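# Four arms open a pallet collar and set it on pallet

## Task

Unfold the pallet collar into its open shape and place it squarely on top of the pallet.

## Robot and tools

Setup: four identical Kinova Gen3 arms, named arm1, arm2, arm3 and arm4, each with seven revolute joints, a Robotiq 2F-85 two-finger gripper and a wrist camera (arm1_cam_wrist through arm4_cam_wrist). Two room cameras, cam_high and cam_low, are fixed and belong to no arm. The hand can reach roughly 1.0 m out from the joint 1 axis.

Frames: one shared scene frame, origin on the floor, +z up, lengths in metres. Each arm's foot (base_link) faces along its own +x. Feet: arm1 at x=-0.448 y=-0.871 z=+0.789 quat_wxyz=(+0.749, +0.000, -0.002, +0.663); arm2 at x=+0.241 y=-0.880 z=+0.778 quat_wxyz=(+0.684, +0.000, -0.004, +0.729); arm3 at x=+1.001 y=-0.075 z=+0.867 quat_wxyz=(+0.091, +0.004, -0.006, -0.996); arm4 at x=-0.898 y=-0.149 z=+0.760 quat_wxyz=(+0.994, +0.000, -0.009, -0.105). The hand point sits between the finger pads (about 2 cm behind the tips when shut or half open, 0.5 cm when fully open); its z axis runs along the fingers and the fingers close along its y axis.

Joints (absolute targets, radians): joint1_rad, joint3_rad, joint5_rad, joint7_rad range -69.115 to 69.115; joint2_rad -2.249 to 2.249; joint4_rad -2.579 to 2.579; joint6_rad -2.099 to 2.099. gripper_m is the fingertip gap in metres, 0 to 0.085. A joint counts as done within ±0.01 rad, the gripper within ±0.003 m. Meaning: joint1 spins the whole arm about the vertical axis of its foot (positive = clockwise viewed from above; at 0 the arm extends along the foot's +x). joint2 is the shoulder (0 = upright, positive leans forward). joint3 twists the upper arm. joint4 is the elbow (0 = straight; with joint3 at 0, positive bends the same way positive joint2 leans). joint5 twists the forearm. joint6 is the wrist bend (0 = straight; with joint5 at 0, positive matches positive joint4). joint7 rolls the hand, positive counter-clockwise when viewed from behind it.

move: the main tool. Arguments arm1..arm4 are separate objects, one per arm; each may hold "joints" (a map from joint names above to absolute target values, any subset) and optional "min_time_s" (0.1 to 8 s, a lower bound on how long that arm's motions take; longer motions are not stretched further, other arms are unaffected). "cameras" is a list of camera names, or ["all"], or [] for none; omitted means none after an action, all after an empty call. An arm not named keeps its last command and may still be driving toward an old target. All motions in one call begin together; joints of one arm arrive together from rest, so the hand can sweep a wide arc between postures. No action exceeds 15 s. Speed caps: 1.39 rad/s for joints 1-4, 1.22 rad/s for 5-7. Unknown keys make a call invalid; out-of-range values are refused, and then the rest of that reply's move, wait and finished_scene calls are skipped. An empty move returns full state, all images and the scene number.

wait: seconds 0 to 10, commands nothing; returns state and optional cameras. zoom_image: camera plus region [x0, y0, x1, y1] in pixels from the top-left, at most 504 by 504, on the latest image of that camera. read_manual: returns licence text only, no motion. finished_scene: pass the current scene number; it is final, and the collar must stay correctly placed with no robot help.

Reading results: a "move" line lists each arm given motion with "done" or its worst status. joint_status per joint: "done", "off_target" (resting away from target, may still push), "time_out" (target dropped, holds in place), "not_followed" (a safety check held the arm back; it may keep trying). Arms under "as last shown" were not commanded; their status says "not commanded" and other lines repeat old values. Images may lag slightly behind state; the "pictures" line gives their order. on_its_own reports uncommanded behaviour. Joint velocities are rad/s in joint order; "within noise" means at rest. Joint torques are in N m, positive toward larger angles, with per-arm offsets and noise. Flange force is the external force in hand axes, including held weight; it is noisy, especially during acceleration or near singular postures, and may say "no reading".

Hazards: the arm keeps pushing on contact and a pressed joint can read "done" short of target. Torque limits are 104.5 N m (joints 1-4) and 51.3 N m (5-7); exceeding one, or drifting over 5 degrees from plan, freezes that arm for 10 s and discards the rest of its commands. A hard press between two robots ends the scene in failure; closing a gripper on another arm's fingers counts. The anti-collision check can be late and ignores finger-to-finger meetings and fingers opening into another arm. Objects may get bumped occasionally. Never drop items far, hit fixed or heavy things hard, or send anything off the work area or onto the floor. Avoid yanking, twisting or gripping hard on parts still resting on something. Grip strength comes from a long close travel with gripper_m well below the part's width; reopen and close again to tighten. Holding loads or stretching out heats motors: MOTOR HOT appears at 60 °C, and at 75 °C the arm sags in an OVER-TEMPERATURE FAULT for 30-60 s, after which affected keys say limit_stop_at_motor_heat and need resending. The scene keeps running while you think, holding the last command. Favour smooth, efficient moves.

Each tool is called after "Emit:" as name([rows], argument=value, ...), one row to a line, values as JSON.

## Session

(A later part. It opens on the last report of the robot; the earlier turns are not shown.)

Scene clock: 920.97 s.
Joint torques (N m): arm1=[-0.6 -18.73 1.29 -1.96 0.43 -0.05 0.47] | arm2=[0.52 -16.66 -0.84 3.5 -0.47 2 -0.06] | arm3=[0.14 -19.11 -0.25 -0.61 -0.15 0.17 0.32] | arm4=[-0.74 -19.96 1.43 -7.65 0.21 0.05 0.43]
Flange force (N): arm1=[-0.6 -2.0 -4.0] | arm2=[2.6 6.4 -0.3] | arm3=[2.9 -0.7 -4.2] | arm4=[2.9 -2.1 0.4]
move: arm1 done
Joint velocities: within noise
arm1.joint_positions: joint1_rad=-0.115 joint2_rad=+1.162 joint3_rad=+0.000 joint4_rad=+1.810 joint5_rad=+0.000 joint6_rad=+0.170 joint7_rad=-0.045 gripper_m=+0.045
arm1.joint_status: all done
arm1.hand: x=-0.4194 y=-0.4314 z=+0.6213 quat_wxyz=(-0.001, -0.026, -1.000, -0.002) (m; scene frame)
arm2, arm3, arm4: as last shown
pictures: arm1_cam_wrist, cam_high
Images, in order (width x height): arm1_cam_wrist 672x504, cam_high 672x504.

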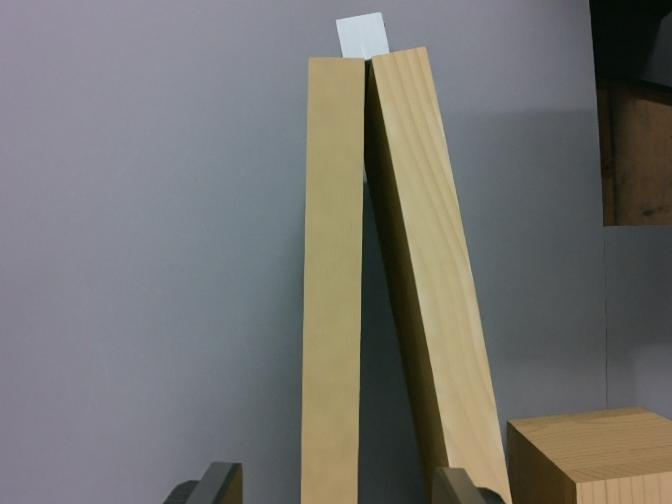

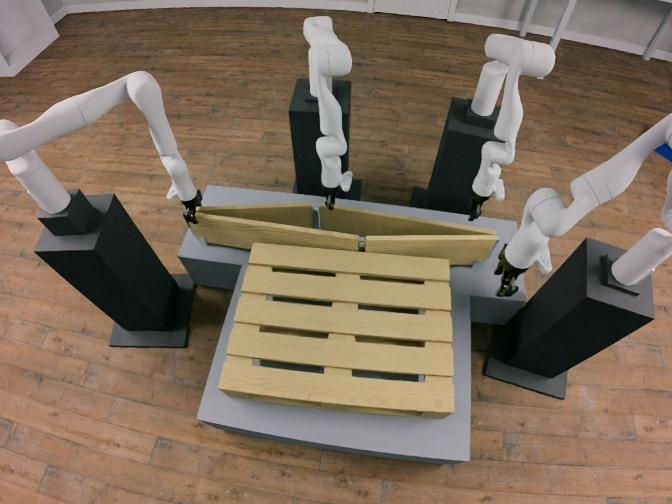

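Emit:
move(arm1={"joints": {"joint1_rad": -0.1158, "joint2_rad": 1.3089, "joint4_rad": 1.7373, "joint6_rad": 0.0955, "joint7_rad": -0.0334, "gripper_m": 0.036}})

Emit:
move(arm1={"joints": {"joint2_rad": 1.4093, "joint4_rad": 1.6652, "joint6_rad": 0.0671}, "min_time_s": 1.5}, cameras=["arm1_cam_wrist"])

Emit:
zoom_image(camera="arm1_cam_wrist", region=[200, 300, 500, 504])

Scene clock: 941.70 s.
Joint torques (N m): arm1=[-0.58 -19 1.31 -1.32 0.45 -0.05 0.44] | arm2=[0.51 -16.7 -0.8 3.4 -0.42 2.03 -0.05] | arm3=[0.19 -19.1 -0.23 -0.63 -0.16 0.16 0.32] | arm4=[-0.63 -20 1.5 -7.65 0.17 -0.03 0.5]
Flange force (N): arm1=[-0.5 -1.8 -4.3] | arm2=[2.5 6.0 -0.4] | arm3=[3.1 -0.6 -4.3] | arm4=[2.8 -1.8 0.3]
move: arm1 done
Joint velocities: within noise
arm1.joint_positions: joint1_rad=-0.116 joint2_rad=+1.309 joint3_rad=+0.000 joint4_rad=+1.737 joint5_rad=+0.000 joint6_rad=+0.096 joint7_rad=-0.033 gripper_m=+0.036
arm1.joint_status: all done
arm1.hand: x=-0.4197 y=-0.4340 z=+0.5597 quat_wxyz=(-0.001, -0.019, -1.000, -0.001) (m; scene frame)
arm2, arm3, arm4: as last shown
pictures: none

Scene clock: 943.50 s.
Joint torques (N m): arm1=[-0.6 -19.14 1.34 -1.05 0.43 -0.07 0.45] | arm2=[0.5 -16.61 -0.91 3.52 -0.41 2.03 -0.08] | arm3=[0.17 -19.1 -0.22 -0.62 -0.17 0.16 0.3] | arm4=[-0.71 -19.95 1.44 -7.62 0.18 0.04 0.44]
Flange force (N): arm1=[-0.5 -1.6 -4.4] | arm2=[2.6 6.3 -0.4] | arm3=[3.0 -0.7 -4.2] | arm4=[2.8 -2.0 0.3]
move: arm1 done
Joint velocities: within noise
arm1.joint_positions: joint1_rad=-0.116 joint2_rad=+1.409 joint3_rad=+0.000 joint4_rad=+1.665 joint5_rad=+0.000 joint6_rad=+0.067 joint7_rad=-0.033 gripper_m=+0.036
arm1.joint_status: all done
arm1.hand: x=-0.4196 y=-0.4338 z=+0.5177 quat_wxyz=(-0.001, -0.019, -1.000, -0.002) (m; scene frame)
arm2, arm3, arm4: as last shown
pictures: arm1_cam_wrist
Images, in order (width x height): arm1_cam_wrist 672x504.

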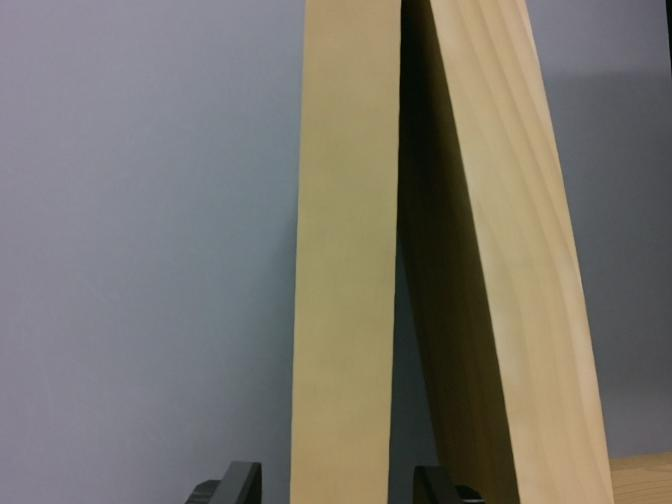

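Scaled by 1.680.

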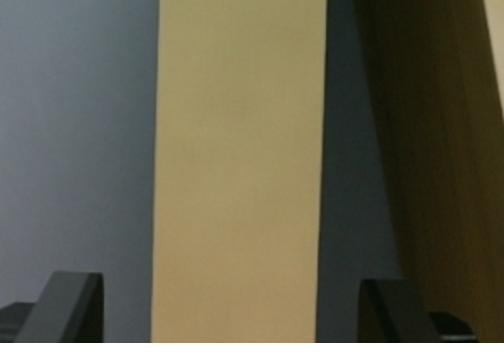

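Emit:
move(arm1={"joints": {"gripper_m": 0.008}})

Emit:
move(arm2={"joints": {"gripper_m": 0.036}})

Emit:
move(arm2={"joints": {"joint2_rad": 1.3955, "joint4_rad": 1.6813, "joint6_rad": 0.0648}, "min_time_s": 1}, cameras=["arm2_cam_wrist"])

Emit:
move(arm2={"joints": {"gripper_m": 0.004}}, cameras=["arm2_cam_wrist", "arm3_cam_wrist", "cam_high"])

Scene clock: 953.50 s.
Joint torques (N m): arm1=[-1.04 -15.55 0.92 -1.05 0.68 -0.07 0.73] | arm2=[0.48 -16.97 -0.8 3.7 -0.42 2.11 -0.06] | arm3=[0.2 -19.14 -0.21 -0.62 -0.15 0.16 0.33] | arm4=[-0.72 -19.99 1.49 -7.65 0.23 0.03 0.46]
Flange force (N): arm1=[-0.9 -2.2 -12.9] | arm2=[2.6 6.7 0.9] | arm3=[3.1 -0.6 -4.2] | arm4=[2.9 -2.0 0.4]
move: arm1 off_target
Joint velocities: within noise
arm1.joint_positions: joint1_rad=-0.116 joint2_rad=+1.409 joint3_rad=+0.000 joint4_rad=+1.665 joint5_rad=+0.000 joint6_rad=+0.067 joint7_rad=-0.033 gripper_m=+0.018
arm1.joint_status: gripper_m off_target (ended at +0.018, target +0.008)
arm1.hand: x=-0.4196 y=-0.4338 z=+0.5177 quat_wxyz=(-0.001, -0.019, -1.000, -0.002) (m; scene frame)
arm2, arm3, arm4: as last shown
pictures: none

Scene clock: 954.27 s.
Joint torques (N m): arm1=[-0.78 -15.67 1.27 -0.07 0.68 0.39 0.7] | arm2=[1.18 -20.19 0.65 -0.13 -0.18 0.04 0.12] | arm3=[0.21 -19.11 -0.2 -0.59 -0.14 0.16 0.33] | arm4=[-0.72 -19.95 1.43 -7.66 0.19 -0.02 0.56]
Flange force (N): arm1=[-0.4 -0.4 -10.6] | arm2=[2.8 0.7 0.7] | arm3=[3.0 -0.5 -4.1] | arm4=[2.9 -1.8 0.2]
move: arm2 done
Joint velocities: within noise
arm1, arm3, arm4: as last shown
arm2.joint_positions: joint1_rad=-0.251 joint2_rad=+1.347 joint3_rad=+0.000 joint4_rad=+1.717 joint5_rad=+0.000 joint6_rad=+0.077 joint7_rad=-0.367 gripper_m=+0.036
arm2.joint_status: all done
arm2.hand: x=+0.1315 y=-0.4576 z=+0.5330 quat_wxyz=(-0.003, -0.026, -1.000, -0.003) (m; scene frame)
pictures: none

Scene clock: 955.57 s.
Joint torques (N m): arm1=[-0.76 -15.69 1.3 -0.07 0.66 0.4 0.71] | arm2=[1.17 -20.31 0.63 0.03 -0.15 0.06 0.16] | arm3=[0.19 -19.08 -0.21 -0.64 -0.15 0.17 0.31] | arm4=[-0.68 -19.93 1.45 -7.67 0.12 0.04 0.51]
Flange force (N): arm1=[-0.4 -0.4 -10.5] | arm2=[2.9 0.7 0.9] | arm3=[3.1 -0.7 -4.3] | arm4=[3.1 -1.9 0.3]
move: arm2 done
Joint velocities: within noise
arm1, arm4: as last shown
arm2.joint_positions: joint1_rad=-0.251 joint2_rad=+1.395 joint3_rad=+0.000 joint4_rad=+1.681 joint5_rad=+0.000 joint6_rad=+0.065 joint7_rad=-0.367 gripper_m=+0.036
arm2.joint_status: all done
arm2.hand: x=+0.1316 y=-0.4574 z=+0.5127 quat_wxyz=(-0.003, -0.026, -1.000, -0.003) (m; scene frame)
arm3.joint_positions: joint1_rad=-0.605 joint2_rad=+1.652 joint3_rad=+0.000 joint4_rad=+1.501 joint5_rad=+0.000 joint6_rad=-0.012 joint7_rad=+0.783 gripper_m=+0.064
arm3.joint_status: not commanded
arm3.hand: x=+0.6931 y=-0.3561 z=+0.4926 quat_wxyz=(-0.005, -1.000, +0.000, -0.004) (m; scene frame)
pictures: arm2_cam_wrist
Images, in order (width x height): arm2_cam_wrist 672x504.

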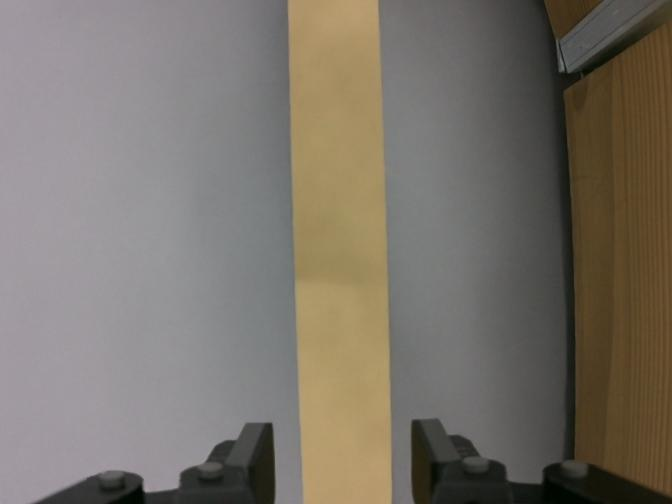

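Scene clock: 956.30 s.
Joint torques (N m): arm1=[-1.08 -15.93 0.9 -0.53 0.72 0.25 0.77] | arm2=[0.35 -15.44 -0.97 1.78 -0.42 0.92 -0.06] | arm3=[0.17 -19.07 -0.23 -0.6 -0.15 0.17 0.31] | arm4=[-0.67 -19.94 1.41 -7.65 0.2 0.02 0.43]
Flange force (N): arm1=[-0.9 -1.4 -10.9] | arm2=[1.4 3.8 -7.0] | arm3=[2.9 -0.6 -4.3] | arm4=[2.9 -2.0 0.3]
move: arm2 off_target
Joint velocities: within noise
arm1, arm3, arm4: as last shown
arm2.joint_positions: joint1_rad=-0.251 joint2_rad=+1.395 joint3_rad=+0.000 joint4_rad=+1.681 joint5_rad=+0.000 joint6_rad=+0.065 joint7_rad=-0.367 gripper_m=+0.018
arm2.joint_status: gripper_m off_target (ended at +0.018, target +0.004)
arm2.hand: x=+0.1316 y=-0.4574 z=+0.5127 quat_wxyz=(-0.003, -0.026, -1.000, -0.003) (m; scene frame)
pictures: arm2_cam_wrist, arm3_cam_wrist, cam_high
Images, in order (width x height): arm2_cam_wrist 672x504, arm3_cam_wrist 672x504, cam_high 672x504.

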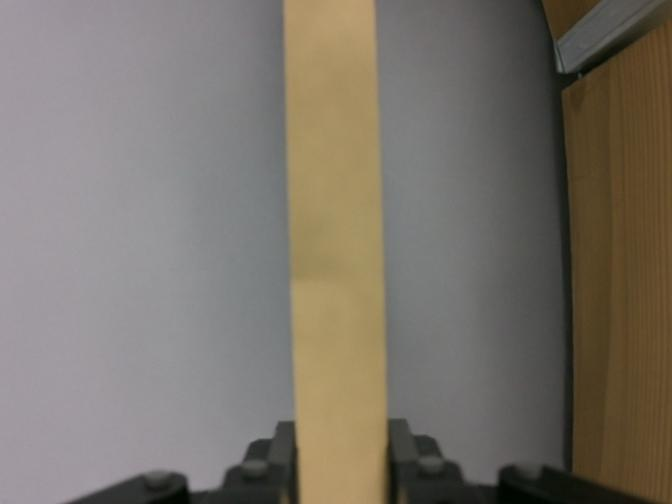

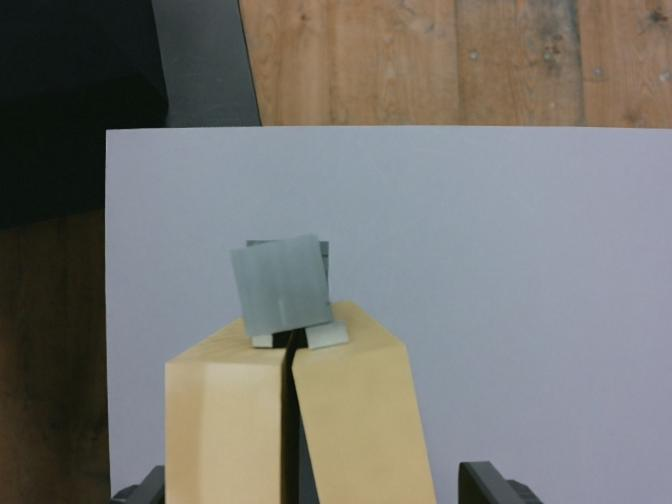

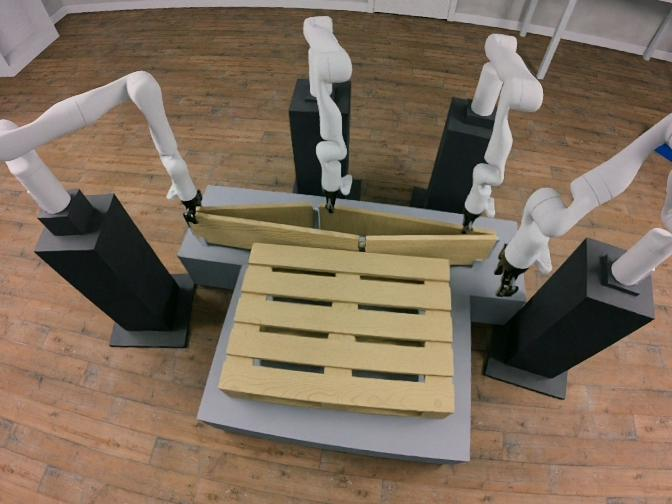

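Emit:
move(arm3={"joints": {"joint2_rad": 1.3458, "joint4_rad": 1.7782, "joint6_rad": 0.0176}})

Emit:
move(arm3={"joints": {"joint1_rad": -0.4532, "joint2_rad": 1.4585, "joint4_rad": 1.1305, "joint6_rad": 0.5526, "joint7_rad": 1.082, "gripper_m": 0.045}}, arm4={"joints": {"joint1_rad": 0.0653, "joint2_rad": 1.4347, "joint4_rad": 0.7362, "joint6_rad": 0.9887, "joint7_rad": -1.1485, "gripper_m": 0.045}}, cameras=["arm3_cam_wrist", "arm4_cam_wrist", "cam_high"])

Emit:
zoom_image(camera="arm3_cam_wrist", region=[200, 300, 500, 504])

Emit:
zoom_image(camera="arm4_cam_wrist", region=[200, 300, 500, 504])

Scene clock: 1021.27 s.
Joint torques (N m): arm1=[-1.1 -15.95 0.94 -0.6 0.7 0.18 0.74] | arm2=[0.29 -15.43 -0.97 1.83 -0.4 0.96 -0.1] | arm3=[0.17 -18.87 -0.25 -0.86 -0.16 0.17 0.32] | arm4=[-0.71 -19.95 1.53 -7.6 0.16 -0.01 0.45]
Flange force (N): arm1=[-1.0 -1.4 -11.0] | arm2=[1.2 3.9 -6.9] | arm3=[3.1 -0.7 -3.5] | arm4=[2.7 -2.0 0.2]
move: arm3 done
Joint velocities: within noise
arm1, arm2: as last shown
arm3.joint_positions: joint1_rad=-0.605 joint2_rad=+1.346 joint3_rad=+0.000 joint4_rad=+1.778 joint5_rad=+0.000 joint6_rad=+0.018 joint7_rad=+0.783 gripper_m=+0.064
arm3.joint_status: all done
arm3.hand: x=+0.6921 y=-0.3547 z=+0.6205 quat_wxyz=(-0.005, -1.000, +0.000, -0.004) (m; scene frame)
arm4.joint_positions: joint1_rad=-0.549 joint2_rad=+0.727 joint3_rad=+0.000 joint4_rad=+1.548 joint5_rad=+0.000 joint6_rad=+0.884 joint7_rad=+1.232 gripper_m=+0.060
arm4.joint_status: not commanded
arm4.hand: x=-0.4071 y=-0.0023 z=+0.8519 quat_wxyz=(+0.000, +0.000, -1.000, +0.004) (m; scene frame)
pictures: none

Scene clock: 1023.97 s.
Joint torques (N m): arm1=[-1.07 -15.96 0.9 -0.64 0.7 0.18 0.75] | arm2=[0.28 -15.38 -0.97 1.87 -0.4 0.94 -0.07] | arm3=[0.09 -24.04 -0.22 -5.22 -0.21 0.18 0.34] | arm4=[-0.81 -27.38 1.46 -8.35 0.21 -0.13 0.45]
Flange force (N): arm1=[-0.9 -1.5 -11.1] | arm2=[1.3 4.1 -7.0] | arm3=[4.4 -0.4 -2.6] | arm4=[-6.0 -2.1 -1.5]
move: arm3 done; arm4 done
Joint velocities: within noise
arm1, arm2: as last shown
arm3.joint_positions: joint1_rad=-0.453 joint2_rad=+1.459 joint3_rad=+0.000 joint4_rad=+1.131 joint5_rad=+0.000 joint6_rad=+0.553 joint7_rad=+1.082 gripper_m=+0.045
arm3.joint_status: all done
arm3.hand: x=+0.5190 y=-0.4037 z=+0.6196 quat_wxyz=(-0.006, -0.997, -0.073, -0.004) (m; scene frame)
arm4.joint_positions: joint1_rad=+0.065 joint2_rad=+1.435 joint3_rad=+0.000 joint4_rad=+0.736 joint5_rad=+0.000 joint6_rad=+0.989 joint7_rad=-1.148 gripper_m=+0.045
arm4.joint_status: all done
arm4.hand: x=-0.2574 y=-0.3565 z=+0.6241 quat_wxyz=(+0.001, -0.997, -0.073, +0.000) (m; scene frame)
pictures: arm3_cam_wrist, arm4_cam_wrist, cam_high
Images, in order (width x height): arm3_cam_wrist 672x504, arm4_cam_wrist 672x504, cam_high 672x504.

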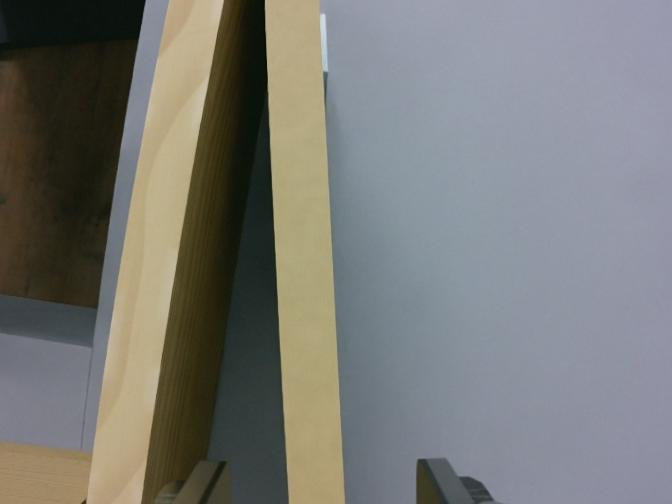

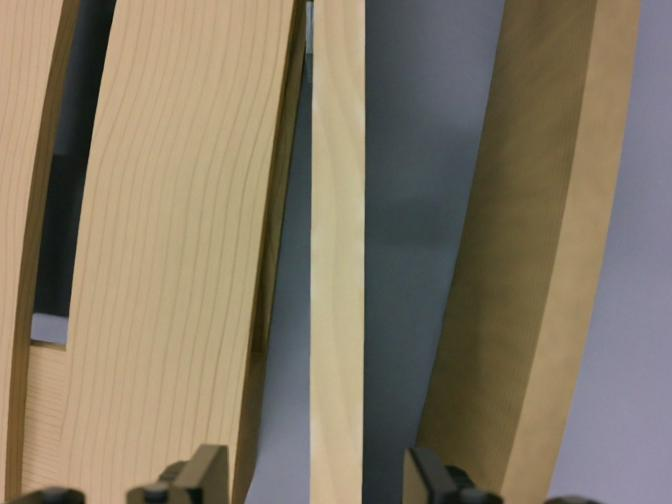

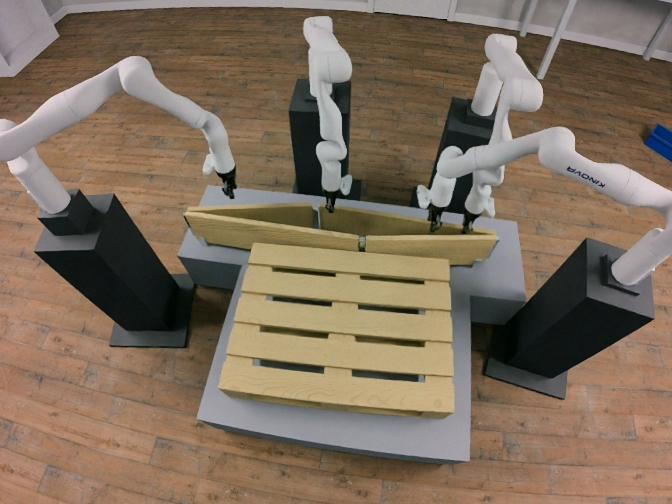

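Scaled by 1.680.

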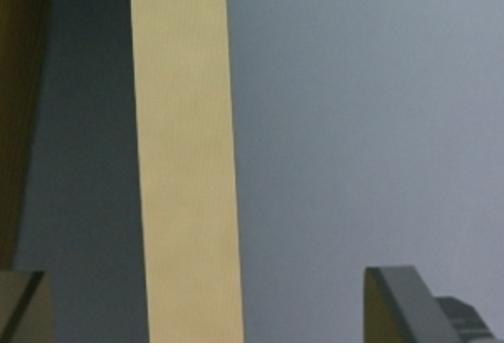

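Scaled by 1.680.

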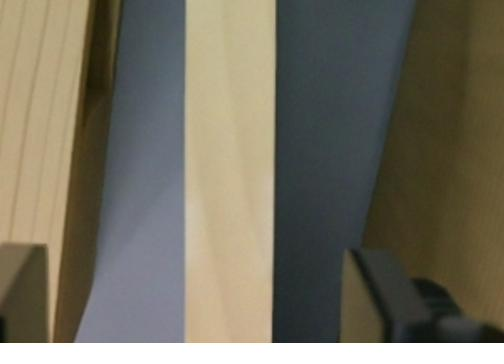

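Emit:
move(arm3={"joints": {"joint1_rad": -0.448, "joint2_rad": 1.7162, "joint4_rad": 0.8722, "joint6_rad": 0.5532, "joint7_rad": 1.1162}, "min_time_s": 2}, arm4={"joints": {"joint1_rad": 0.0748, "joint2_rad": 1.638, "joint4_rad": 0.5322, "joint6_rad": 0.9894, "joint7_rad": -1.127}, "min_time_s": 2}, cameras=["arm3_cam_wrist", "arm4_cam_wrist"])

Scene clock: 1052.47 s.
Joint torques (N m): arm1=[-1.11 -15.97 0.9 -0.59 0.71 0.18 0.74] | arm2=[0.38 -15.45 -0.9 1.84 -0.39 0.94 -0.07] | arm3=[0.09 -23.96 -0.22 -5.23 -0.2 0.23 0.3] | arm4=[-0.79 -27.55 1.54 -8.37 0.15 -0.07 0.51]
Flange force (N): arm1=[-1.0 -1.3 -11.0] | arm2=[1.5 3.9 -6.9] | arm3=[5.2 -0.6 -3.8] | arm4=no reading
move: arm3 done; arm4 done
Joint velocities: within noise
arm1, arm2: as last shown
arm3.joint_positions: joint1_rad=-0.448 joint2_rad=+1.716 joint3_rad=+0.000 joint4_rad=+0.872 joint5_rad=+0.000 joint6_rad=+0.553 joint7_rad=+1.116 gripper_m=+0.045
arm3.joint_status: all done
arm3.hand: x=+0.5195 y=-0.4014 z=+0.5115 quat_wxyz=(-0.006, -0.996, -0.088, -0.004) (m; scene frame)
arm4.joint_positions: joint1_rad=+0.075 joint2_rad=+1.638 joint3_rad=+0.000 joint4_rad=+0.532 joint5_rad=+0.000 joint6_rad=+0.989 joint7_rad=-1.127 gripper_m=+0.045
arm4.joint_status: all done
arm4.hand: x=-0.2550 y=-0.3636 z=+0.5389 quat_wxyz=(+0.001, -0.997, -0.079, +0.000) (m; scene frame)
pictures: arm3_cam_wrist, arm4_cam_wrist
Images, in order (width x height): arm3_cam_wrist 672x504, arm4_cam_wrist 672x504.

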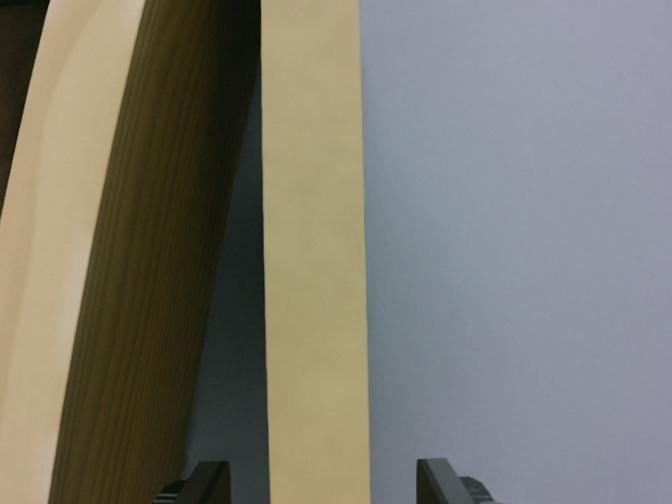

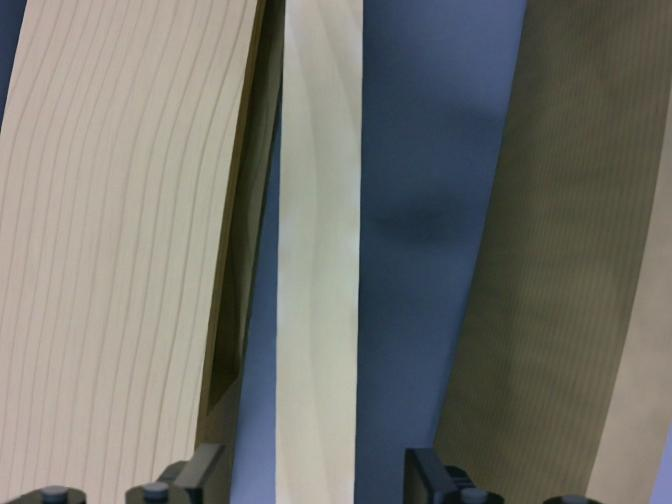

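Emit:
move(arm4={"joints": {"joint2_rad": 1.7054, "joint4_rad": 0.4484, "joint6_rad": 1.0058}, "min_time_s": 1}, arm3={"joints": {"gripper_m": 0.006}})

Emit:
move(arm4={"joints": {"gripper_m": 0.006}}, cameras=["arm3_cam_wrist", "arm4_cam_wrist"])

Scene clock: 1064.20 s.
Joint torques (N m): arm1=[-0.76 -16 1.37 -1.14 0.67 -0.08 0.71] | arm2=[0.67 -15.44 -0.59 1.79 -0.48 0.97 -0.09] | arm3=[-1.41 -20.86 -2.38 -6.24 -1.19 -1.29 -0.05] | arm4=[-0.81 -27.47 1.47 -8.53 0.16 -0.14 0.51]
Flange force (N): arm1=[-0.3 -2.4 -12.0] | arm2=[1.9 3.5 -7.0] | arm3=[8.0 -5.3 -14.4] | arm4=no reading
move: arm3 off_target; arm4 done
Joint velocities: within noise
arm1, arm2: as last shown
arm2.hand: x=+0.1315 y=-0.4574 z=+0.5127 quat_wxyz=(-0.003, -0.026, -1.000, -0.003) (m; scene frame)
arm3.joint_positions: joint1_rad=-0.448 joint2_rad=+1.716 joint3_rad=+0.000 joint4_rad=+0.872 joint5_rad=+0.000 joint6_rad=+0.553 joint7_rad=+1.116 gripper_m=+0.018
arm3.joint_status: gripper_m off_target (ended at +0.018, target +0.006)
arm3.hand: x=+0.5195 y=-0.4014 z=+0.5115 quat_wxyz=(-0.006, -0.996, -0.088, -0.004) (m; scene frame)
arm4.joint_positions: joint1_rad=+0.075 joint2_rad=+1.705 joint3_rad=+0.000 joint4_rad=+0.448 joint5_rad=+0.000 joint6_rad=+1.006 joint7_rad=-1.127 gripper_m=+0.045
arm4.joint_status: all done
arm4.hand: x=-0.2546 y=-0.3637 z=+0.5150 quat_wxyz=(+0.001, -0.997, -0.079, +0.000) (m; scene frame)
pictures: none

Scene clock: 1065.00 s.
Joint torques (N m): arm1=[-0.96 -15.92 1.12 -1.19 0.69 -0.1 0.74] | arm2=[0.47 -15.47 -0.97 1.65 -0.44 0.86 -0.13] | arm3=[-1.09 -20.87 -2.09 -5.97 -1.12 -1.09 -0.06] | arm4=[-0.58 -25.15 2.2 -8.99 0.73 -1.97 0.52]
Flange force (N): arm1=[-0.7 -2.5 -12.4] | arm2=[1.5 3.5 -7.2] | arm3=[7.7 -4.6 -13.6] | arm4=no reading
move: arm4 off_target
Joint velocities: within noise
arm1.joint_positions: joint1_rad=-0.116 joint2_rad=+1.409 joint3_rad=+0.000 joint4_rad=+1.665 joint5_rad=+0.000 joint6_rad=+0.067 joint7_rad=-0.033 gripper_m=+0.018
arm1.joint_status: not commanded
arm1.hand: x=-0.4196 y=-0.4338 z=+0.5177 quat_wxyz=(-0.001, -0.019, -1.000, -0.002) (m; scene frame)
arm2, arm3: as last shown
arm4.joint_positions: joint1_rad=+0.075 joint2_rad=+1.705 joint3_rad=+0.000 joint4_rad=+0.448 joint5_rad=+0.000 joint6_rad=+1.006 joint7_rad=-1.127 gripper_m=+0.018
arm4.joint_status: gripper_m off_target (ended at +0.018, target +0.006)
arm4.hand: x=-0.2546 y=-0.3637 z=+0.5150 quat_wxyz=(+0.001, -0.997, -0.079, +0.000) (m; scene frame)
pictures: arm3_cam_wrist, arm4_cam_wrist
Images, in order (width x height): arm3_cam_wrist 672x504, arm4_cam_wrist 672x504.

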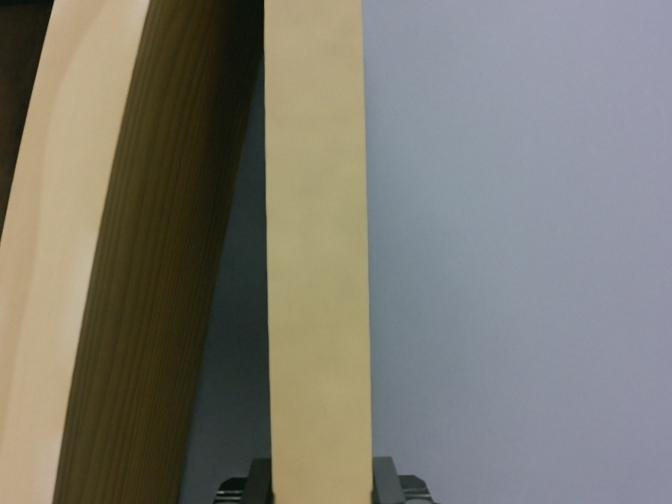

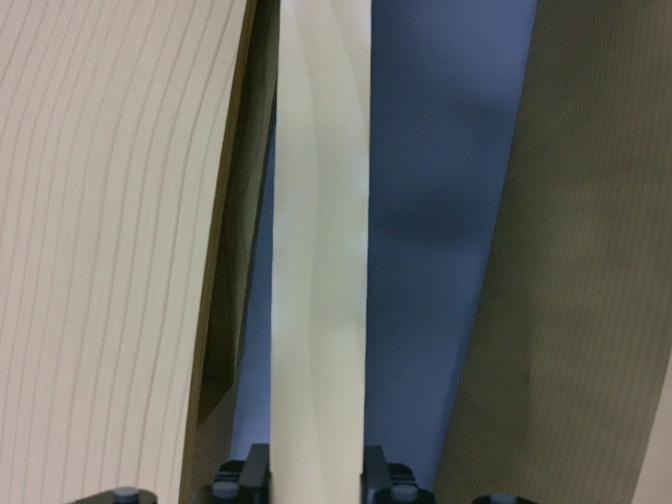

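Emit:
move(arm1={"joints": {"joint2_rad": 1.35543, "joint4_rad": 1.70551, "joint6_rad": 0.08065}, "min_time_s": 1.5}, arm2={"joints": {"joint2_rad": 1.34162, "joint4_rad": 1.72076, "joint6_rad": 0.07921}, "min_time_s": 1.5}, arm3={"joints": {"joint1_rad": -0.4486, "joint2_rad": 1.65921, "joint4_rad": 0.93838, "joint6_rad": 0.544, "joint7_rad": 1.1156}, "min_time_s": 1.5}, arm4={"joints": {"joint2_rad": 1.64332, "joint4_rad": 0.52367, "joint6_rad": 0.9926}, "min_time_s": 1.5}, cameras=["cam_low"])

Scene clock: 1122.73 s.
Joint torques (N m): arm1=[-0.4 -24.08 2.07 -3.21 0.65 -0.98 0.67] | arm2=[1 -20.62 0.12 2.8 -0.45 1.5 -0.17] | arm3=[0.19 -33.16 -0.41 -4.39 -0.7 2.74 -0.19] | arm4=[1.99 -36.32 3.36 -9.55 0.85 2.37 0.27]
Flange force (N): arm1=[0.5 -4.6 3.5] | arm2=[3.5 6.1 7.7] | arm3=[-2.9 2.2 20.9] | arm4=no reading
move: arm1 done; arm2 done; arm3 done; arm4 done
Joint velocities: within noise
arm1.joint_positions: joint1_rad=-0.116 joint2_rad=+1.355 joint3_rad=+0.000 joint4_rad=+1.706 joint5_rad=+0.000 joint6_rad=+0.081 joint7_rad=-0.033 gripper_m=+0.018
arm1.joint_status: all done
arm1.hand: x=-0.4197 y=-0.4339 z=+0.5403 quat_wxyz=(-0.001, -0.019, -1.000, -0.002) (m; scene frame)
arm2.joint_positions: joint1_rad=-0.251 joint2_rad=+1.342 joint3_rad=+0.000 joint4_rad=+1.721 joint5_rad=+0.000 joint6_rad=+0.079 joint7_rad=-0.367 gripper_m=+0.018
arm2.joint_status: all done
arm2.hand: x=+0.1314 y=-0.4576 z=+0.5352 quat_wxyz=(-0.003, -0.026, -1.000, -0.003) (m; scene frame)
arm3.joint_positions: joint1_rad=-0.449 joint2_rad=+1.659 joint3_rad=+0.000 joint4_rad=+0.938 joint5_rad=+0.000 joint6_rad=+0.544 joint7_rad=+1.116 gripper_m=+0.018
arm3.joint_status: all done
arm3.hand: x=+0.5192 y=-0.4016 z=+0.5338 quat_wxyz=(-0.006, -0.996, -0.087, -0.004) (m; scene frame)
arm4.joint_positions: joint1_rad=+0.075 joint2_rad=+1.643 joint3_rad=+0.000 joint4_rad=+0.524 joint5_rad=+0.000 joint6_rad=+0.993 joint7_rad=-1.127 gripper_m=+0.018
arm4.joint_status: all done
arm4.hand: x=-0.2546 y=-0.3638 z=+0.5375 quat_wxyz=(+0.001, -0.997, -0.079, +0.000) (m; scene frame)
pictures: cam_low
Images, in order (width x height): cam_low 672x504.

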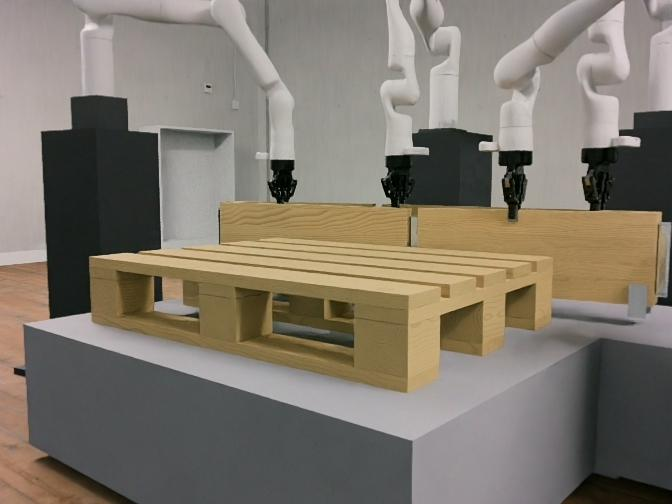

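Emit:
move(arm1={"joints": {"joint2_rad": 1.24735, "joint4_rad": 1.77485, "joint6_rad": 0.11939}, "min_time_s": 2}, arm2={"joints": {"joint2_rad": 1.23349, "joint4_rad": 1.78837, "joint6_rad": 0.11973}, "min_time_s": 2}, arm3={"joints": {"joint1_rad": -0.4497, "joint2_rad": 1.5496, "joint4_rad": 1.0541, "joint6_rad": 0.53789, "joint7_rad": 1.1145}, "min_time_s": 2}, arm4={"joints": {"joint2_rad": 1.53652, "joint4_rad": 0.63008, "joint6_rad": 0.99299}, "min_time_s": 2})

Emit:
move(arm1={"joints": {"joint2_rad": 1.11179, "joint4_rad": 1.84034, "joint6_rad": 0.18946}, "min_time_s": 2}, arm2={"joints": {"joint2_rad": 1.09772, "joint4_rad": 1.85163, "joint6_rad": 0.19224}, "min_time_s": 2}, arm3={"joints": {"joint1_rad": -0.4511, "joint2_rad": 1.42078, "joint4_rad": 1.16759, "joint6_rad": 0.55322, "joint7_rad": 1.1131}, "min_time_s": 2}, arm4={"joints": {"joint2_rad": 1.42193, "joint4_rad": 0.71322, "joint6_rad": 1.02444}, "min_time_s": 2})

Emit:
move(arm1={"joints": {"joint2_rad": 0.97572, "joint4_rad": 1.88227, "joint6_rad": 0.2836}, "min_time_s": 2}, arm2={"joints": {"joint2_rad": 0.96125, "joint4_rad": 1.89126, "joint6_rad": 0.28908}, "min_time_s": 2}, arm3={"joints": {"joint1_rad": -0.4525, "joint2_rad": 1.30108, "joint4_rad": 1.24644, "joint6_rad": 0.59407, "joint7_rad": 1.1117}, "min_time_s": 2}, arm4={"joints": {"joint2_rad": 1.32332, "joint4_rad": 0.75433, "joint6_rad": 1.08194}, "min_time_s": 2}, cameras=["all"])

Scene clock: 1136.93 s.
Joint torques (N m): arm1=[-0.6 -24.14 1.7 -4.08 0.66 -1.17 0.68] | arm2=[-0.39 -20.43 -1.71 2.42 -0.58 1.48 -0.14] | arm3=[0.41 -33.11 -0.16 -3.78 -0.65 3.02 -0.21] | arm4=[2.01 -37.99 3.58 -10.89 0.91 1.3 0.31]
Flange force (N): arm1=[0.0 -5.5 3.9] | arm2=[0.6 7.5 7.1] | arm3=[-3.9 3.0 21.6] | arm4=[-0.4 -3.8 16.3]
move: arm1 done; arm2 done; arm3 done; arm4 done
Joint velocities: within noise
arm1.joint_positions: joint1_rad=-0.116 joint2_rad=+1.247 joint3_rad=+0.000 joint4_rad=+1.775 joint5_rad=+0.000 joint6_rad=+0.119 joint7_rad=-0.033 gripper_m=+0.018
arm1.joint_status: all done
arm1.hand: x=-0.4198 y=-0.4340 z=+0.5853 quat_wxyz=(-0.001, -0.019, -1.000, -0.002) (m; scene frame)
arm2.joint_positions: joint1_rad=-0.251 joint2_rad=+1.234 joint3_rad=+0.000 joint4_rad=+1.788 joint5_rad=+0.000 joint6_rad=+0.120 joint7_rad=-0.367 gripper_m=+0.018
arm2.joint_status: all done
arm2.hand: x=+0.1312 y=-0.4579 z=+0.5801 quat_wxyz=(-0.003, -0.026, -1.000, -0.003) (m; scene frame)
arm3.joint_positions: joint1_rad=-0.450 joint2_rad=+1.550 joint3_rad=+0.000 joint4_rad=+1.054 joint5_rad=+0.000 joint6_rad=+0.538 joint7_rad=+1.115 gripper_m=+0.018
arm3.joint_status: all done
arm3.hand: x=+0.5193 y=-0.4017 z=+0.5789 quat_wxyz=(-0.006, -0.996, -0.088, -0.004) (m; scene frame)
arm4.joint_positions: joint1_rad=+0.075 joint2_rad=+1.537 joint3_rad=+0.000 joint4_rad=+0.630 joint5_rad=+0.000 joint6_rad=+0.993 joint7_rad=-1.127 gripper_m=+0.018
arm4.joint_status: all done
arm4.hand: x=-0.2545 y=-0.3640 z=+0.5826 quat_wxyz=(+0.001, -0.997, -0.079, +0.000) (m; scene frame)
pictures: none

Scene clock: 1139.23 s.
Joint torques (N m): arm1=[-1.02 -24.51 1.22 -5.44 0.71 -1.38 0.75] | arm2=[-2.61 -18.73 -4.54 1.88 -1.06 1.52 -0.17] | arm3=[0.32 -33.42 -0.18 -2.75 -0.72 3.8 -0.21] | arm4=[1.72 -39.43 3.52 -12.58 0.96 0.34 0.32]
Flange force (N): arm1=[-0.8 -6.7 5.6] | arm2=[-4.2 9.4 3.4] | arm3=[-7.2 4.3 24.4] | arm4=[-2.3 -4.3 17.1]
move: arm1 done; arm2 done; arm3 done; arm4 done
Joint velocities: within noise
arm1.joint_positions: joint1_rad=-0.116 joint2_rad=+1.112 joint3_rad=+0.000 joint4_rad=+1.840 joint5_rad=+0.000 joint6_rad=+0.189 joint7_rad=-0.033 gripper_m=+0.018
arm1.joint_status: all done
arm1.hand: x=-0.4199 y=-0.4341 z=+0.6414 quat_wxyz=(-0.001, -0.019, -1.000, -0.002) (m; scene frame)
arm2.joint_positions: joint1_rad=-0.251 joint2_rad=+1.098 joint3_rad=+0.000 joint4_rad=+1.852 joint5_rad=+0.000 joint6_rad=+0.192 joint7_rad=-0.367 gripper_m=+0.018
arm2.joint_status: all done
arm2.hand: x=+0.1309 y=-0.4582 z=+0.6362 quat_wxyz=(-0.003, -0.026, -1.000, -0.003) (m; scene frame)
arm3.joint_positions: joint1_rad=-0.451 joint2_rad=+1.421 joint3_rad=+0.000 joint4_rad=+1.168 joint5_rad=+0.000 joint6_rad=+0.553 joint7_rad=+1.113 gripper_m=+0.018
arm3.joint_status: all done
arm3.hand: x=+0.5197 y=-0.4014 z=+0.6354 quat_wxyz=(-0.006, -0.996, -0.087, -0.004) (m; scene frame)
arm4.joint_positions: joint1_rad=+0.075 joint2_rad=+1.422 joint3_rad=+0.000 joint4_rad=+0.713 joint5_rad=+0.000 joint6_rad=+1.024 joint7_rad=-1.127 gripper_m=+0.018
arm4.joint_status: all done
arm4.hand: x=-0.2545 y=-0.3641 z=+0.6388 quat_wxyz=(+0.001, -0.997, -0.079, +0.000) (m; scene frame)
pictures: none

Scene clock: 1141.53 s.
Joint torques (N m): arm1=[-0.5 -24.52 1.88 -7.51 0.84 -1.92 0.76] | arm2=[-3.55 -19.7 -5.27 1.09 -1.36 1.72 -0.08] | arm3=[2.62 -34.62 2.23 -5.21 0.14 2.71 -0.07] | arm4=[1.22 -40.1 3.19 -15.2 0.81 -1.55 0.41]
Flange force (N): arm1=[0.4 -8.5 6.2] | arm2=[-5.6 11.0 6.6] | arm3=[-2.0 6.6 23.2] | arm4=[-7.4 -6.3 15.6]
move: arm1 done; arm2 done; arm3 done; arm4 done
Joint velocities: within noise
arm1.joint_positions: joint1_rad=-0.116 joint2_rad=+0.976 joint3_rad=+0.000 joint4_rad=+1.882 joint5_rad=+0.000 joint6_rad=+0.284 joint7_rad=-0.033 gripper_m=+0.018
arm1.joint_status: all done
arm1.hand: x=-0.4201 y=-0.4343 z=+0.6978 quat_wxyz=(-0.001, -0.019, -1.000, -0.002) (m; scene frame)
arm2.joint_positions: joint1_rad=-0.251 joint2_rad=+0.961 joint3_rad=+0.000 joint4_rad=+1.891 joint5_rad=+0.000 joint6_rad=+0.289 joint7_rad=-0.367 gripper_m=+0.018
arm2.joint_status: all done
arm2.hand: x=+0.1305 y=-0.4585 z=+0.6926 quat_wxyz=(-0.003, -0.026, -1.000, -0.003) (m; scene frame)
arm3.joint_positions: joint1_rad=-0.453 joint2_rad=+1.301 joint3_rad=+0.000 joint4_rad=+1.246 joint5_rad=+0.000 joint6_rad=+0.594 joint7_rad=+1.112 gripper_m=+0.018
arm3.joint_status: all done
arm3.hand: x=+0.5194 y=-0.4017 z=+0.6916 quat_wxyz=(-0.006, -0.996, -0.088, -0.004) (m; scene frame)
arm4.joint_positions: joint1_rad=+0.075 joint2_rad=+1.323 joint3_rad=+0.000 joint4_rad=+0.754 joint5_rad=+0.000 joint6_rad=+1.082 joint7_rad=-1.127 gripper_m=+0.018
arm4.joint_status: all done
arm4.hand: x=-0.2544 y=-0.3643 z=+0.6950 quat_wxyz=(+0.001, -0.997, -0.079, +0.000) (m; scene frame)
pictures: arm1_cam_wrist, arm2_cam_wrist, arm3_cam_wrist, arm4_cam_wrist, cam_high, cam_low
Images, in order (width x height): arm1_cam_wrist 672x504, arm2_cam_wrist 672x504, arm3_cam_wrist 672x504, arm4_cam_wrist 672x504, cam_high 672x504, cam_low 672x504.

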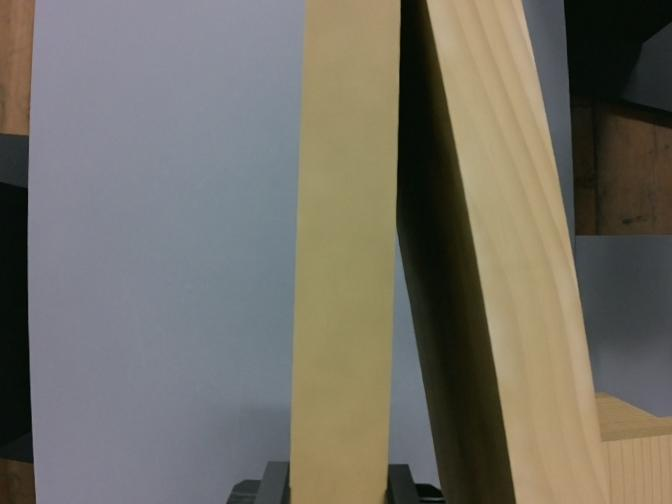

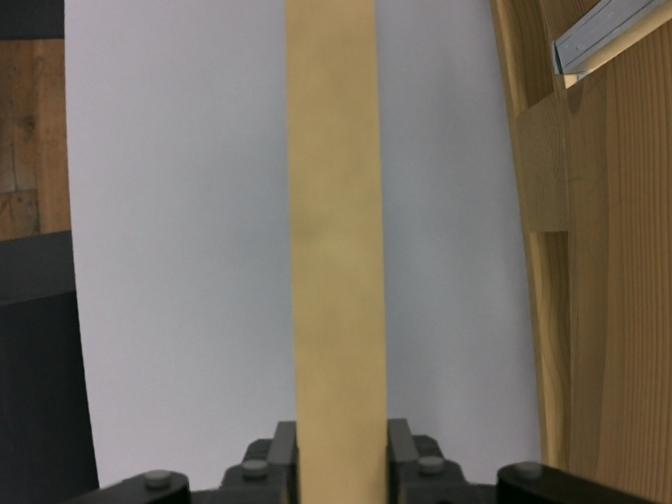

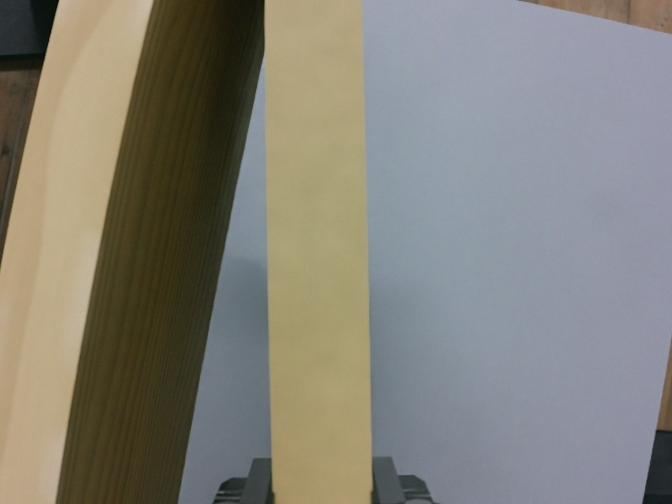

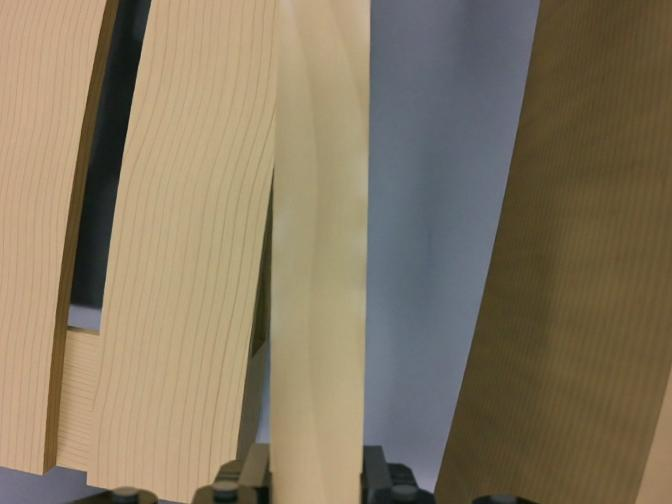

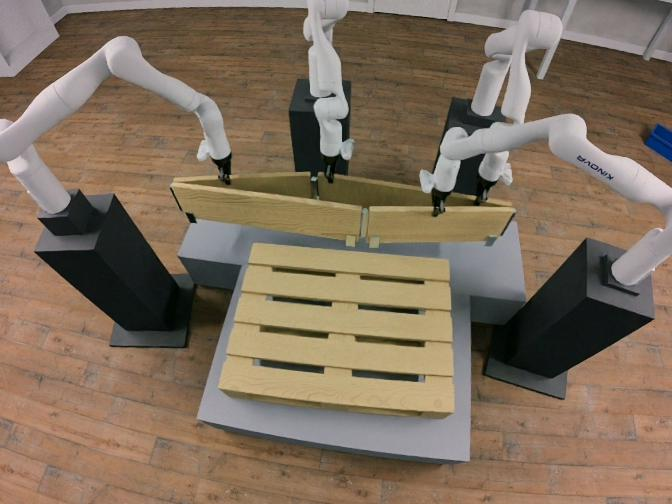

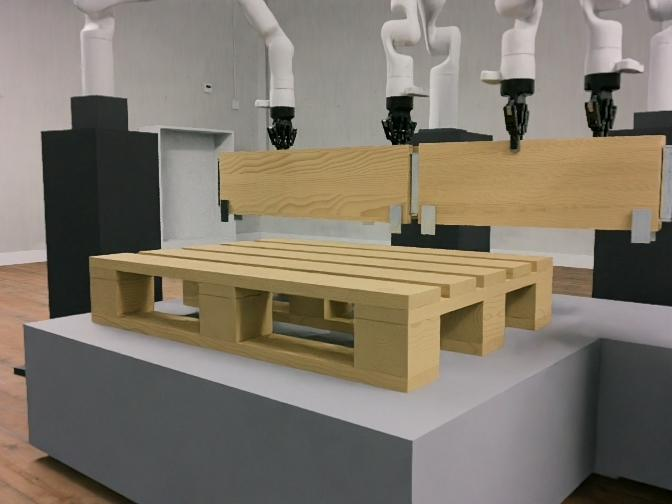

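Emit:
move(arm1={"joints": {"joint1_rad": -0.05304, "joint2_rad": 0.99047, "joint4_rad": 1.81474, "joint6_rad": 0.33638, "joint7_rad": 0.04026}, "min_time_s": 2}, arm2={"joints": {"joint1_rad": -0.17439, "joint2_rad": 0.97425, "joint4_rad": 1.83447, "joint6_rad": 0.33287, "joint7_rad": -0.27969}, "min_time_s": 2}, arm3={"joints": {"joint1_rad": -0.34485, "joint2_rad": 1.23485, "joint4_rad": 1.48166, "joint6_rad": 0.42508, "joint7_rad": 1.3989}, "min_time_s": 2}, arm4={"joints": {"joint1_rad": -0.0272, "joint2_rad": 1.30619, "joint4_rad": 0.7957, "joint6_rad": 1.0577, "joint7_rad": -1.04836}, "min_time_s": 2}, cameras=["all"])

Scene clock: 1333.00 s.
Joint torques (N m): arm1=[-0.97 -27.85 1.11 -12.64 0.35 -4.28 0.41] | arm2=[-5.32 -15.1 -8.02 6.39 -2.55 4.1 -0.59] | arm3=[5.94 -31.96 6.38 -1.25 1.45 3.4 0.7] | arm4=[5.29 -43.11 6.81 -17.81 2.66 -3.06 0.24]
Flange force (N): arm1=[-0.2 -16.3 5.6] | arm2=[-8.9 21.3 1.6] | arm3=[-6.3 14.3 26.2] | arm4=[-6.9 -13.7 18.1]
move: arm1 done; arm2 done; arm3 done; arm4 done
MOTOR HOT: the motor of arm4's joint2_rad reports 63 °C; the controller stops that arm at 75 °C. To cool a motor, set the load down, stop pushing, or move to a pose that needs little force.
Joint velocities: within noise
arm1.joint_positions: joint1_rad=-0.053 joint2_rad=+0.990 joint3_rad=+0.000 joint4_rad=+1.815 joint5_rad=+0.000 joint6_rad=+0.336 joint7_rad=+0.040 gripper_m=+0.018
arm1.joint_status: all done
arm1.hand: x=-0.3914 y=-0.4177 z=+0.6978 quat_wxyz=(-0.001, -0.014, -1.000, -0.002) (m; scene frame)
arm2.joint_positions: joint1_rad=-0.174 joint2_rad=+0.974 joint3_rad=+0.000 joint4_rad=+1.834 joint5_rad=+0.000 joint6_rad=+0.333 joint7_rad=-0.280 gripper_m=+0.018
arm2.joint_status: all done
arm2.hand: x=+0.1594 y=-0.4354 z=+0.6926 quat_wxyz=(-0.003, -0.021, -1.000, -0.003) (m; scene frame)
arm3.joint_positions: joint1_rad=-0.345 joint2_rad=+1.235 joint3_rad=+0.000 joint4_rad=+1.482 joint5_rad=+0.000 joint6_rad=+0.425 joint7_rad=+1.399 gripper_m=+0.018
arm3.joint_status: all done
arm3.hand: x=+0.5345 y=-0.3204 z=+0.6916 quat_wxyz=(-0.006, -0.984, -0.176, -0.003) (m; scene frame)
arm4.joint_positions: joint1_rad=-0.027 joint2_rad=+1.306 joint3_rad=+0.000 joint4_rad=+0.796 joint5_rad=+0.000 joint6_rad=+1.058 joint7_rad=-1.048 gripper_m=+0.018
arm4.joint_status: all done
arm4.hand: x=-0.2414 y=-0.2967 z=+0.6955 quat_wxyz=(+0.001, -0.986, -0.169, +0.000) (m; scene frame)
pictures: arm1_cam_wrist, arm2_cam_wrist, arm3_cam_wrist, arm4_cam_wrist, cam_high, cam_low
Images, in order (width x height): arm1_cam_wrist 672x504, arm2_cam_wrist 672x504, arm3_cam_wrist 672x504, arm4_cam_wrist 672x504, cam_high 672x504, cam_low 672x504.

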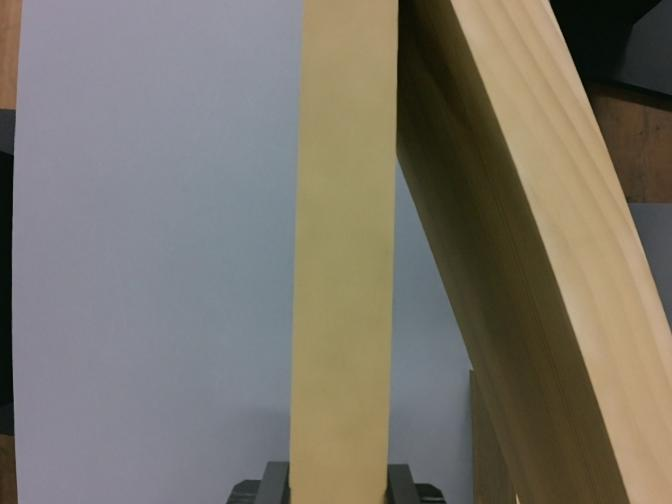

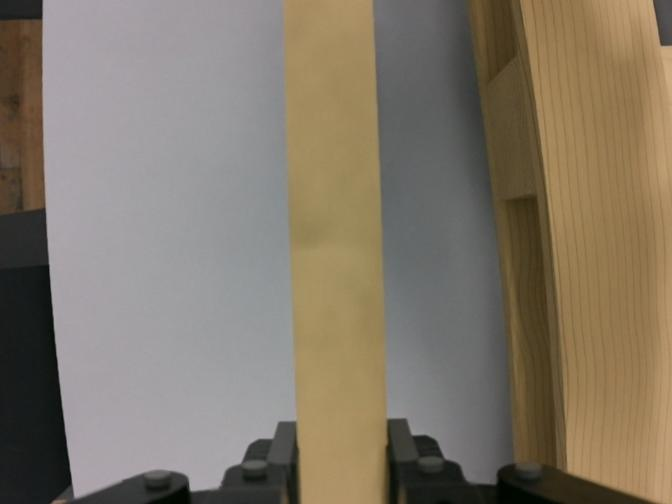

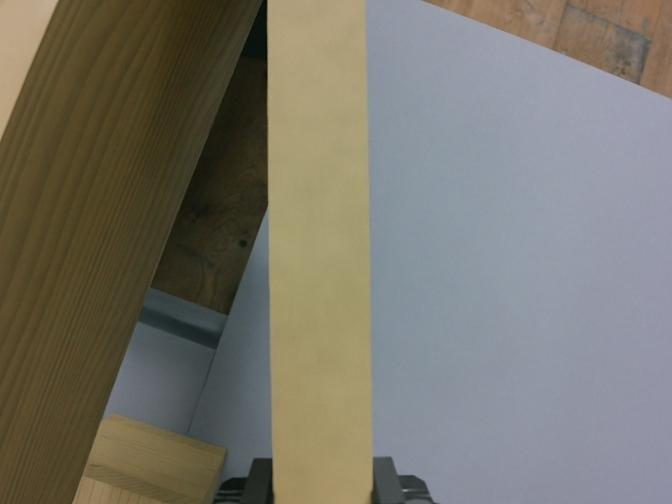

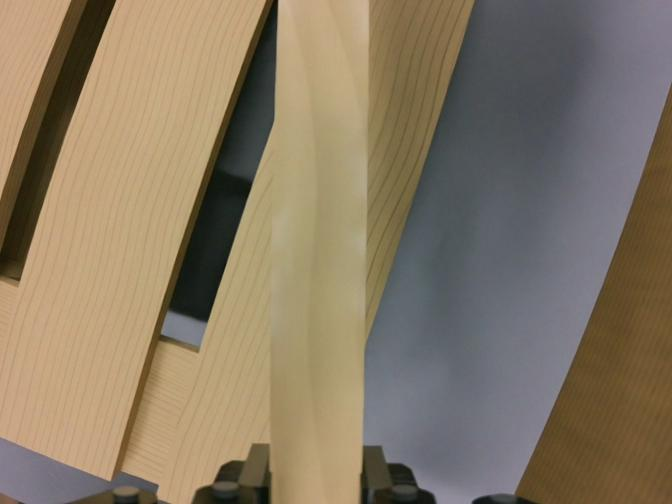

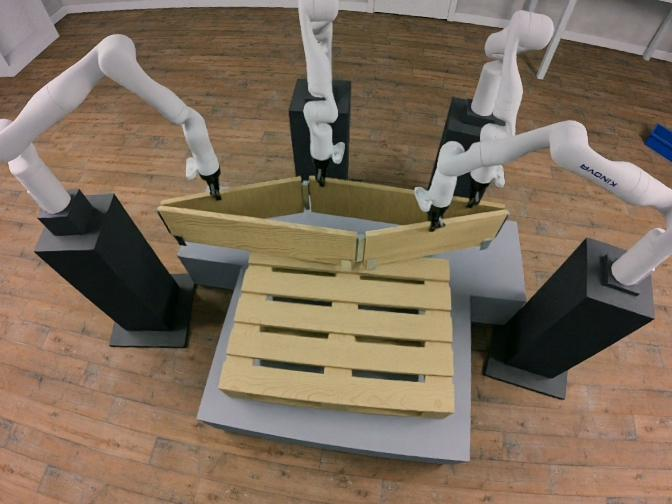

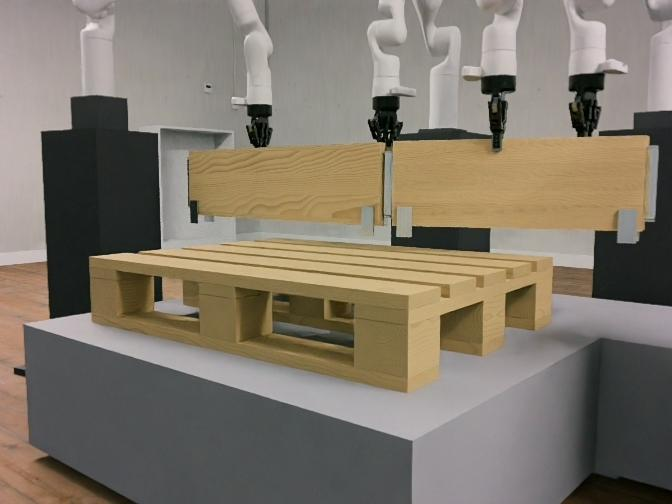

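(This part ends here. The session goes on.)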